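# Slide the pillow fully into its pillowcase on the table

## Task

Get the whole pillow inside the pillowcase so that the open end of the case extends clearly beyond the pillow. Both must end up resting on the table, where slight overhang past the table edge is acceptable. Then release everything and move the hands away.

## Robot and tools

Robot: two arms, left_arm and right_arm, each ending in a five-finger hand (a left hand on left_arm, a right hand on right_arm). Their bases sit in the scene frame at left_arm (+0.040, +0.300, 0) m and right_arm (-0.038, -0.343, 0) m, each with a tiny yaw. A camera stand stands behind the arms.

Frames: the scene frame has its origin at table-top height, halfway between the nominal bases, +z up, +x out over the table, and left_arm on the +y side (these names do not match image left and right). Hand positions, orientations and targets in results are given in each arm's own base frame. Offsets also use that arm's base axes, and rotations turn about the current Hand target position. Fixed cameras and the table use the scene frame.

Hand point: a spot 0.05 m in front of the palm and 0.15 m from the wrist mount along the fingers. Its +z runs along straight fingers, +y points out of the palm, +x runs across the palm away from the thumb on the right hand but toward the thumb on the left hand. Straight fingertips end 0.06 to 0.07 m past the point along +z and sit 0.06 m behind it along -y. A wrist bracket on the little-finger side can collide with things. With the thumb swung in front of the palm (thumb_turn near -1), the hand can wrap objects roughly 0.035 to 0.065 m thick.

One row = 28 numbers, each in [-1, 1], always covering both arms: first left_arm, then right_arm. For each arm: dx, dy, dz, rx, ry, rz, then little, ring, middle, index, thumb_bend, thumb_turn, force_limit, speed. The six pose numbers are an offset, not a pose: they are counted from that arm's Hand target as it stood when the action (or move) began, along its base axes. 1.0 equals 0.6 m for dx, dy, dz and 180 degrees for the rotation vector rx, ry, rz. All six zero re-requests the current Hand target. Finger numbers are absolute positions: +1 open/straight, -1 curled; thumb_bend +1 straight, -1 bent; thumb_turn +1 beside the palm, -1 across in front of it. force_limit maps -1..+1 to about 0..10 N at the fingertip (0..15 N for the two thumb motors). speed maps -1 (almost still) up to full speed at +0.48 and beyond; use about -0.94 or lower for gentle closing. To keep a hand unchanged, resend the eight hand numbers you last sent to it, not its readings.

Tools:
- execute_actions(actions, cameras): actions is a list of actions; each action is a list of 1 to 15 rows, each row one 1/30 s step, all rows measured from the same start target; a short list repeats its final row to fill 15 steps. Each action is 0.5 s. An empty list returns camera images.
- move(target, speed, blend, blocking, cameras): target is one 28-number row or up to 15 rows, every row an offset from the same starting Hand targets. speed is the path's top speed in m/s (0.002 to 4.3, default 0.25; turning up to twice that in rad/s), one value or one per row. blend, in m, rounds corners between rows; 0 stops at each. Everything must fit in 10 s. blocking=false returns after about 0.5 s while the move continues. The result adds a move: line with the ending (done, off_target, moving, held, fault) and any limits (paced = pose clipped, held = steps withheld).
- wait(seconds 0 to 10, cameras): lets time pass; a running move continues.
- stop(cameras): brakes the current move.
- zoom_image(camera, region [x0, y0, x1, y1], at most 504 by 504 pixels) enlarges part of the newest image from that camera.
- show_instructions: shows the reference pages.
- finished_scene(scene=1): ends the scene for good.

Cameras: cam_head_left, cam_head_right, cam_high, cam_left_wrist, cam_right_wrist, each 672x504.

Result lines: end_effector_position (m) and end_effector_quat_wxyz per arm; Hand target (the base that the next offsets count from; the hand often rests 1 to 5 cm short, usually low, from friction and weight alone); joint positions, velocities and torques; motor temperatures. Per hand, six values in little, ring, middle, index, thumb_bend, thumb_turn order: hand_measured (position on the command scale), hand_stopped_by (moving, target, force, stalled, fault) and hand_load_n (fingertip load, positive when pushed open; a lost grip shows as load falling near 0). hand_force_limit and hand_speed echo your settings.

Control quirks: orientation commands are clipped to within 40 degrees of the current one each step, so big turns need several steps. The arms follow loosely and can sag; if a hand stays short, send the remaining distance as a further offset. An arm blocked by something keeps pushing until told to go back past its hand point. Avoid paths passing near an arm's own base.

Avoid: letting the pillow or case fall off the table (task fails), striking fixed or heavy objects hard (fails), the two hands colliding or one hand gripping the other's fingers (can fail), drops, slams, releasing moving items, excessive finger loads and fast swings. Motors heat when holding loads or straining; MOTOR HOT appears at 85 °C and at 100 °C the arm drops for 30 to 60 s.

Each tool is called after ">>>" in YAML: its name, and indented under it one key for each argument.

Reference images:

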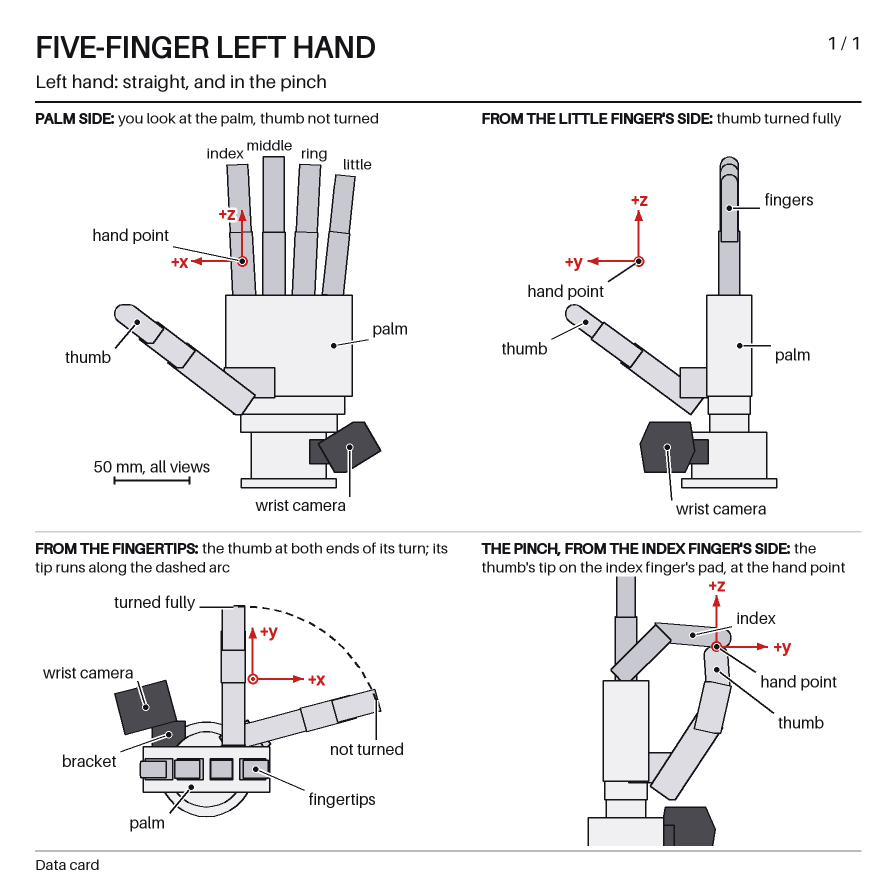

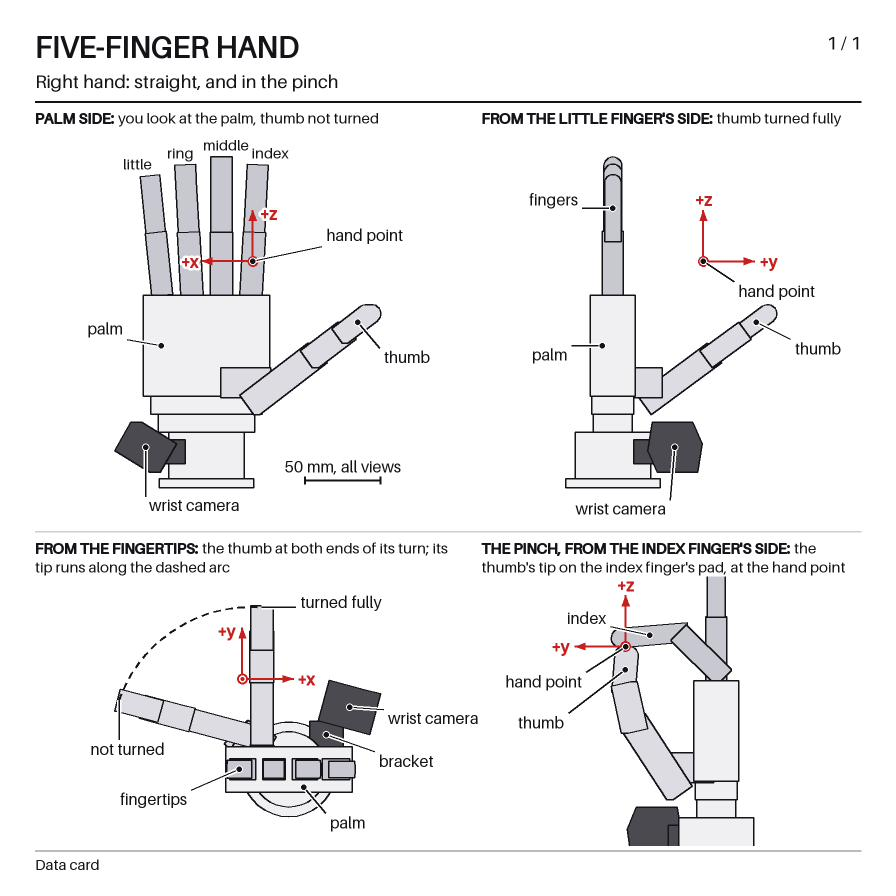

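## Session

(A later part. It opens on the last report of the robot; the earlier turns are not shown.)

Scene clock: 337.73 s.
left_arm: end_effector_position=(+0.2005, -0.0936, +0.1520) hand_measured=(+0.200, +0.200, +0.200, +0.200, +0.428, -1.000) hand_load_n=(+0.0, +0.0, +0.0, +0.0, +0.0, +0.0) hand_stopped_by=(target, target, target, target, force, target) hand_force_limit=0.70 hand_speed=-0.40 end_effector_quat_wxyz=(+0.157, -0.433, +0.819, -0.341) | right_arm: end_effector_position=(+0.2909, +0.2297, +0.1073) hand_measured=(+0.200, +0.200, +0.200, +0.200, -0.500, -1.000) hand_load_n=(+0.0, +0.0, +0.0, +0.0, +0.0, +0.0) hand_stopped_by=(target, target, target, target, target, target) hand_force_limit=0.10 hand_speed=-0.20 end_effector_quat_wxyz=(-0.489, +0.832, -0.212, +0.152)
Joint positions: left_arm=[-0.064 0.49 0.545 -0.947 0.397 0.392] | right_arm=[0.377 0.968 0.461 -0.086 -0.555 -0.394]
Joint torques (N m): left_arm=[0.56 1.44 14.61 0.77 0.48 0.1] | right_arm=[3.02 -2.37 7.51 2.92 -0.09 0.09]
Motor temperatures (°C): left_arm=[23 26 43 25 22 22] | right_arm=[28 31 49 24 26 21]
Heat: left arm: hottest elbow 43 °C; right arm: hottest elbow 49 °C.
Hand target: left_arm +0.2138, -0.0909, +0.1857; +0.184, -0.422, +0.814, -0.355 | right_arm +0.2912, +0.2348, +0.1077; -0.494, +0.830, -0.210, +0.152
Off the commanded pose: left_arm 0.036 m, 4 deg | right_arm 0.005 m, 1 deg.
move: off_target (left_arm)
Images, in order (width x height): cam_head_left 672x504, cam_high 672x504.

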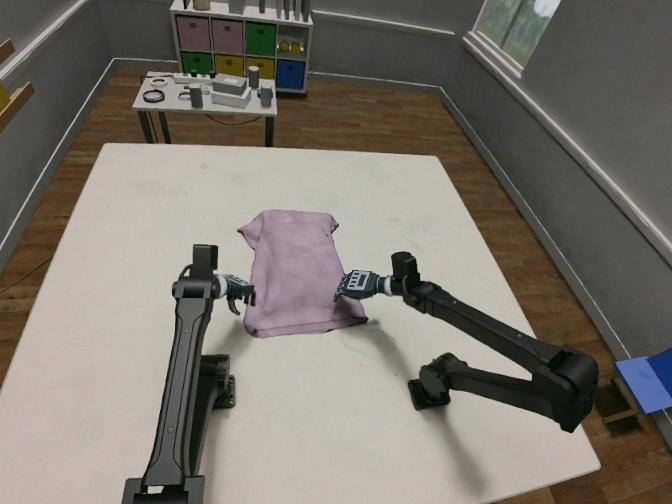

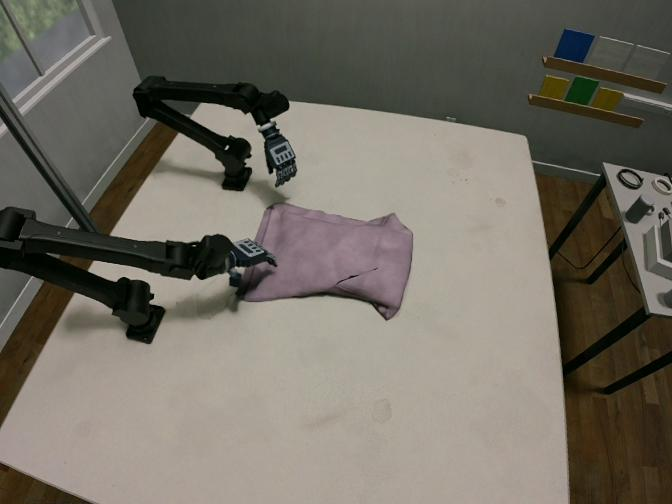

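>>> move:
  target: [0, 0, 0, 0, 0, 0, 0.2, 0.2, 0.2, 0.2, -0.1, -1, 0.7, -0.4, 0, 0, -0.06, 0, 0, 0, 0.2, 0.2, 0.2, 0.2, -0.5, -1, 0.1, -0.2]
  speed: 0.05
  cameras: ["cam_high", "cam_right_wrist"]

>>> zoom_image:
  camera: "cam_high"
  region: [200, 190, 430, 330]

Scene clock: 339.77 s.
left_arm: end_effector_position=(+0.2005, -0.0936, +0.1520) hand_measured=(+0.200, +0.200, +0.200, +0.200, +0.428, -1.000) hand_load_n=(+0.0, +0.0, +0.0, +0.0, +0.0, +0.0) hand_stopped_by=(target, target, target, target, force, target) hand_force_limit=0.70 hand_speed=-0.40 end_effector_quat_wxyz=(+0.157, -0.433, +0.819, -0.341) | right_arm: end_effector_position=(+0.2913, +0.2299, +0.0715) hand_measured=(+0.200, +0.200, +0.200, +0.200, -0.500, -1.000) hand_load_n=(+0.0, +0.0, +0.0, -0.5, +0.5, +0.0) hand_stopped_by=(target, target, target, target, target, target) hand_force_limit=0.10 hand_speed=-0.20 end_effector_quat_wxyz=(-0.489, +0.832, -0.212, +0.152)
Joint positions: left_arm=[-0.064 0.49 0.545 -0.947 0.397 0.392] | right_arm=[0.377 1.059 0.398 0.068 -0.555 -0.394]
Joint torques (N m): left_arm=[0.62 1.38 14.63 0.8 0.48 0.11] | right_arm=[3.02 -2.73 6.83 2.82 -0.09 0.08]
Heat: left arm: hottest elbow 43 °C; right arm: hottest elbow 49 °C.
Hand target: left_arm +0.2138, -0.0909, +0.1857; +0.184, -0.422, +0.814, -0.355 | right_arm +0.2910, +0.2348, +0.0716; -0.494, +0.830, -0.211, +0.152
Off the commanded pose: left_arm 0.036 m, 4 deg | right_arm 0.005 m, 1 deg.
move: off_target (left_arm)
Images, in order (width x height): cam_high 672x504, cam_right_wrist 672x504.

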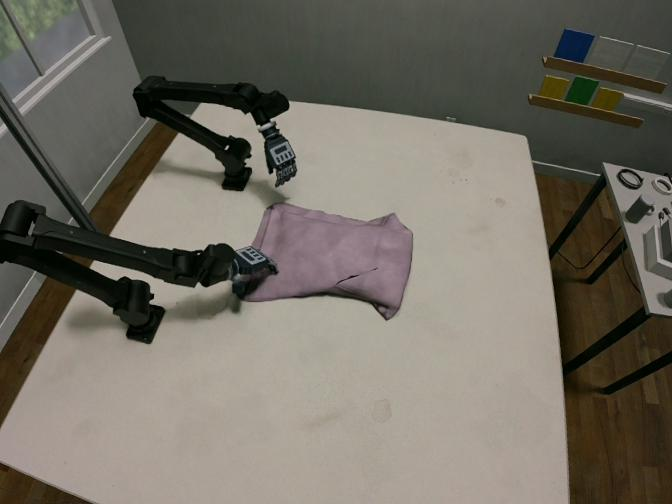

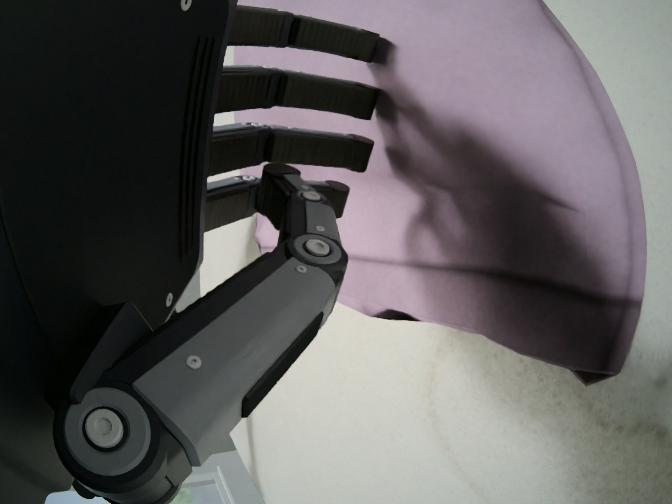

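Scaled by 2.191 from the camera's 672x504 image, which has a finer 960x720 frame.

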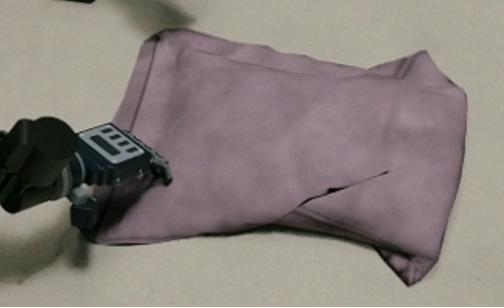

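>>> move:
  target: [0, 0, 0, 0, 0, 0, 0.2, 0.2, 0.2, 0.2, -0.1, -1, 0.7, -0.4, 0, 0, -0.035, 0, 0, 0, 0.2, 0.2, 0.2, 0.2, -0.5, -1, 0.1, -0.2]
  speed: 0.04
  cameras: ["cam_high", "cam_right_wrist"]

>>> zoom_image:
  camera: "cam_high"
  region: [200, 190, 430, 330]

Scene clock: 341.50 s.
left_arm: end_effector_position=(+0.2005, -0.0936, +0.1520) hand_measured=(+0.200, +0.200, +0.200, +0.200, +0.428, -1.000) hand_load_n=(+0.0, +0.0, +0.0, +0.0, +0.0, +0.0) hand_stopped_by=(target, target, target, target, force, target) hand_force_limit=0.70 hand_speed=-0.40 end_effector_quat_wxyz=(+0.157, -0.433, +0.819, -0.341) | right_arm: end_effector_position=(+0.2938, +0.2309, +0.0538) hand_measured=(+0.200, +0.200, +0.200, +0.200, -0.500, -1.000) hand_load_n=(+0.0, +0.0, +0.0, +0.0, +0.0, +0.0) hand_stopped_by=(target, target, target, target, target, target) hand_force_limit=0.10 hand_speed=-0.20 end_effector_quat_wxyz=(-0.492, +0.831, -0.210, +0.156)
Joint positions: left_arm=[-0.064 0.49 0.545 -0.947 0.397 0.392] | right_arm=[0.377 1.124 0.371 0.17 -0.555 -0.394]
Joint torques (N m): left_arm=[0.67 1.44 14.58 0.77 0.48 0.11] | right_arm=[2.96 -2.67 6.17 2.7 -0.08 0.08]
Heat: left arm: hottest elbow 44 °C; right arm: hottest elbow 48 °C.
Hand target: left_arm +0.2138, -0.0909, +0.1857; +0.184, -0.422, +0.814, -0.355 | right_arm +0.2911, +0.2348, +0.0506; -0.494, +0.830, -0.211, +0.152
Off the commanded pose: left_arm 0.036 m, 4 deg | right_arm 0.006 m, 1 deg.
move: off_target (left_arm)
Images, in order (width x height): cam_high 672x504, cam_right_wrist 672x504.

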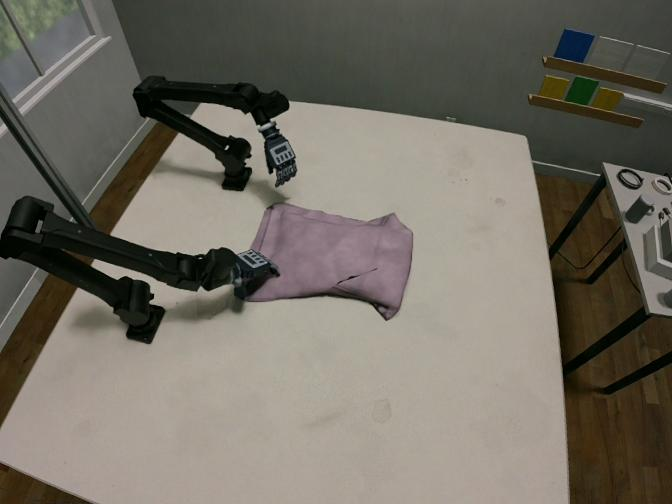

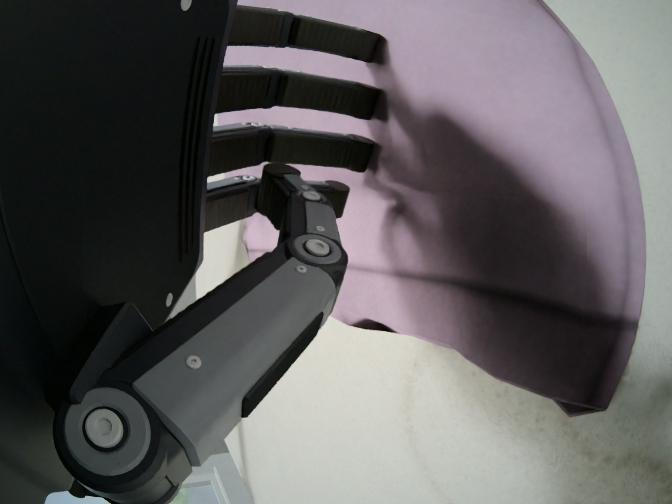

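Scaled by 2.191 from the camera's 672x504 image, which has a finer 960x720 frame.

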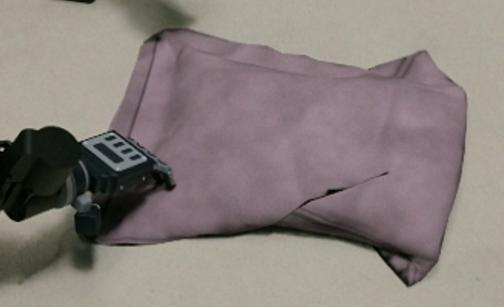

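>>> move:
  target:
    - [0.0, 0.05, 0.1, 0, 0, 0, 0.2, 0.2, 0.2, 0.2, -0.1, -1, 0.7, -0.4, 0, 0, 0.2, 0, 0, 0, 0.2, 0.2, 0.2, 0.2, -0.5, -1, 0.1, -0.2]
    - [0.0, 0.1, 0.15, 0, 0, 0, 0.2, 0.2, 0.2, 0.2, -0.1, -1, 0.7, -0.4, -0.06, -0.25, 0.3, 0, 0, 0, 0.2, 0.2, 0.2, 0.2, -0.5, -1, 0.1, -0.2]
  speed: 0.13
  blend: 0.03
  cameras: ["cam_head_left", "cam_high", "cam_left_wrist", "cam_right_wrist"]

>>> zoom_image:
  camera: "cam_high"
  region: [200, 190, 430, 330]

>>> zoom_image:
  camera: "cam_head_left"
  region: [220, 195, 390, 345]

Scene clock: 346.07 s.
left_arm: end_effector_position=(+0.2047, -0.0369, +0.2479) hand_measured=(+0.200, +0.200, +0.200, +0.200, +0.428, -1.000) hand_load_n=(+0.0, +0.0, +0.0, +0.0, +0.0, -0.5) hand_stopped_by=(target, target, target, target, force, target) hand_force_limit=0.70 hand_speed=-0.40 end_effector_quat_wxyz=(+0.158, -0.433, +0.815, -0.351) | right_arm: end_effector_position=(+0.2408, +0.0910, +0.2053) hand_measured=(+0.200, +0.200, +0.200, +0.200, -0.500, -1.000) hand_load_n=(+0.0, +0.0, -0.5, +0.0, +0.0, +0.5) hand_stopped_by=(target, target, target, target, target, target) hand_force_limit=0.10 hand_speed=-0.20 end_effector_quat_wxyz=(-0.493, +0.831, -0.224, +0.128)
Joint positions: left_arm=[0.327 0.607 0.839 -1.294 0.635 0.751] | right_arm=[-0.233 0.743 0.692 -1.049 -1 -1.017]
Joint torques (N m): left_arm=[0.62 1.49 14.02 0.51 0.72 0.1] | right_arm=[1.32 -0.03 12.46 0.69 -0.82 -0.19]
Heat: left arm: hottest elbow 44 °C; right arm: hottest elbow 49 °C.
Hand target: left_arm +0.2138, -0.0309, +0.2756; +0.184, -0.422, +0.814, -0.355 | right_arm +0.2551, +0.0848, +0.2307; -0.494, +0.830, -0.210, +0.152
Off the commanded pose: left_arm 0.030 m, 3 deg | right_arm 0.030 m, 3 deg.
move: off_target (left_arm, right_arm)
Images, in order (width x height): cam_head_left 672x504, cam_high 672x504, cam_left_wrist 672x504, cam_right_wrist 672x504.

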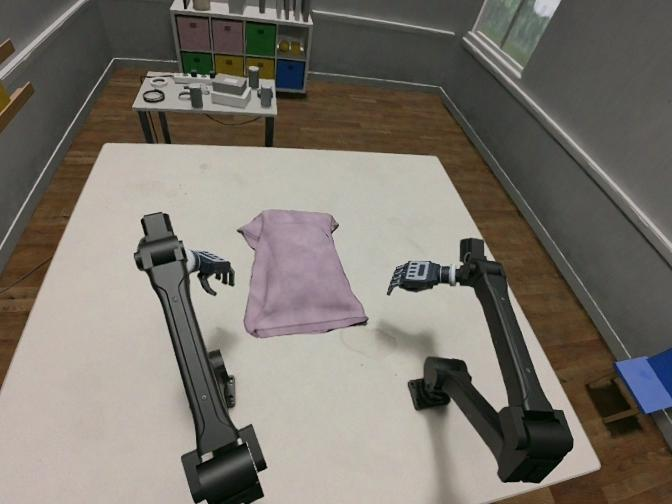

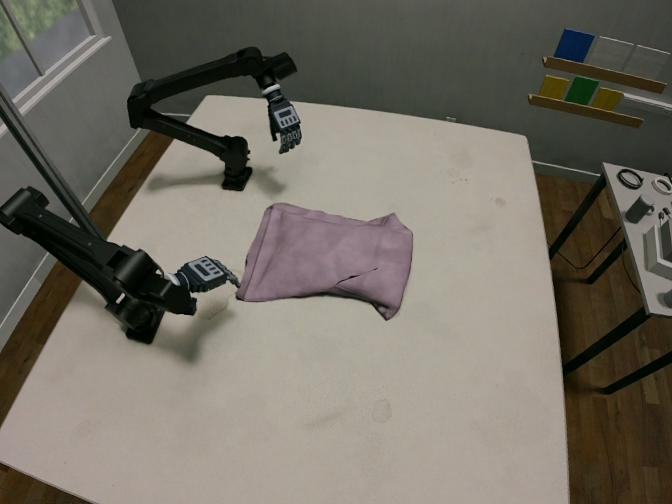

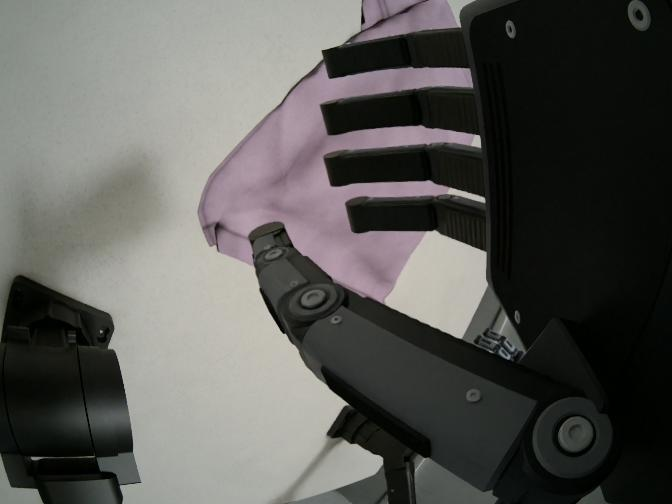

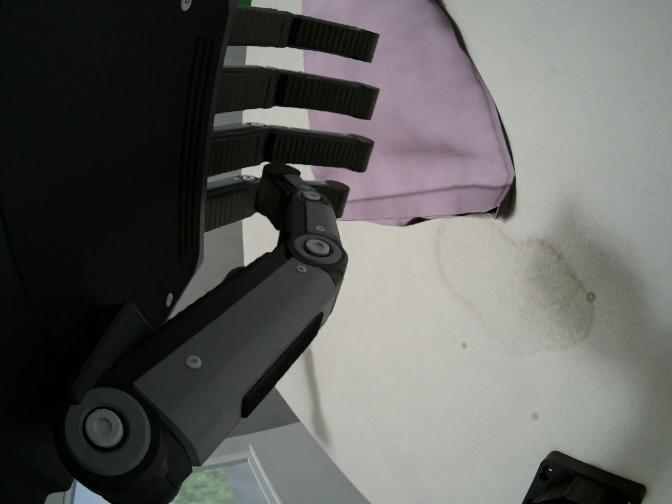

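Scaled by 2.191 from the camera's 672x504 image, which has a finer 960x720 frame.

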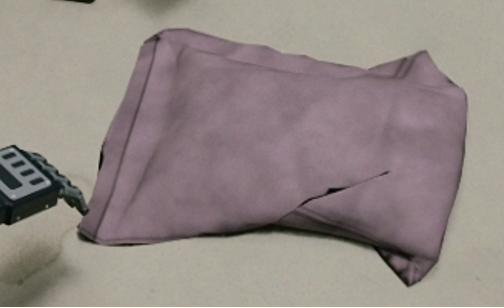

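Scaled by 2.965 from the camera's 672x504 image, which has a finer 960x720 frame.

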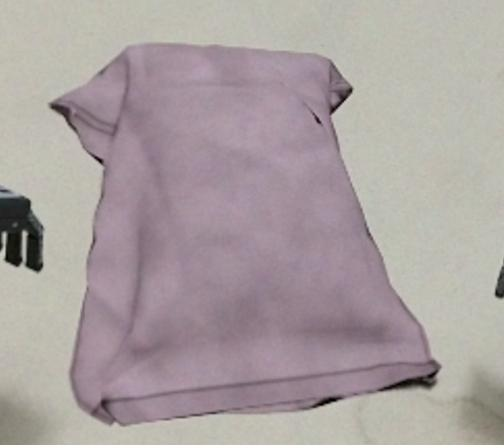

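>>> finished_scene:

The scene is finished: the task was done.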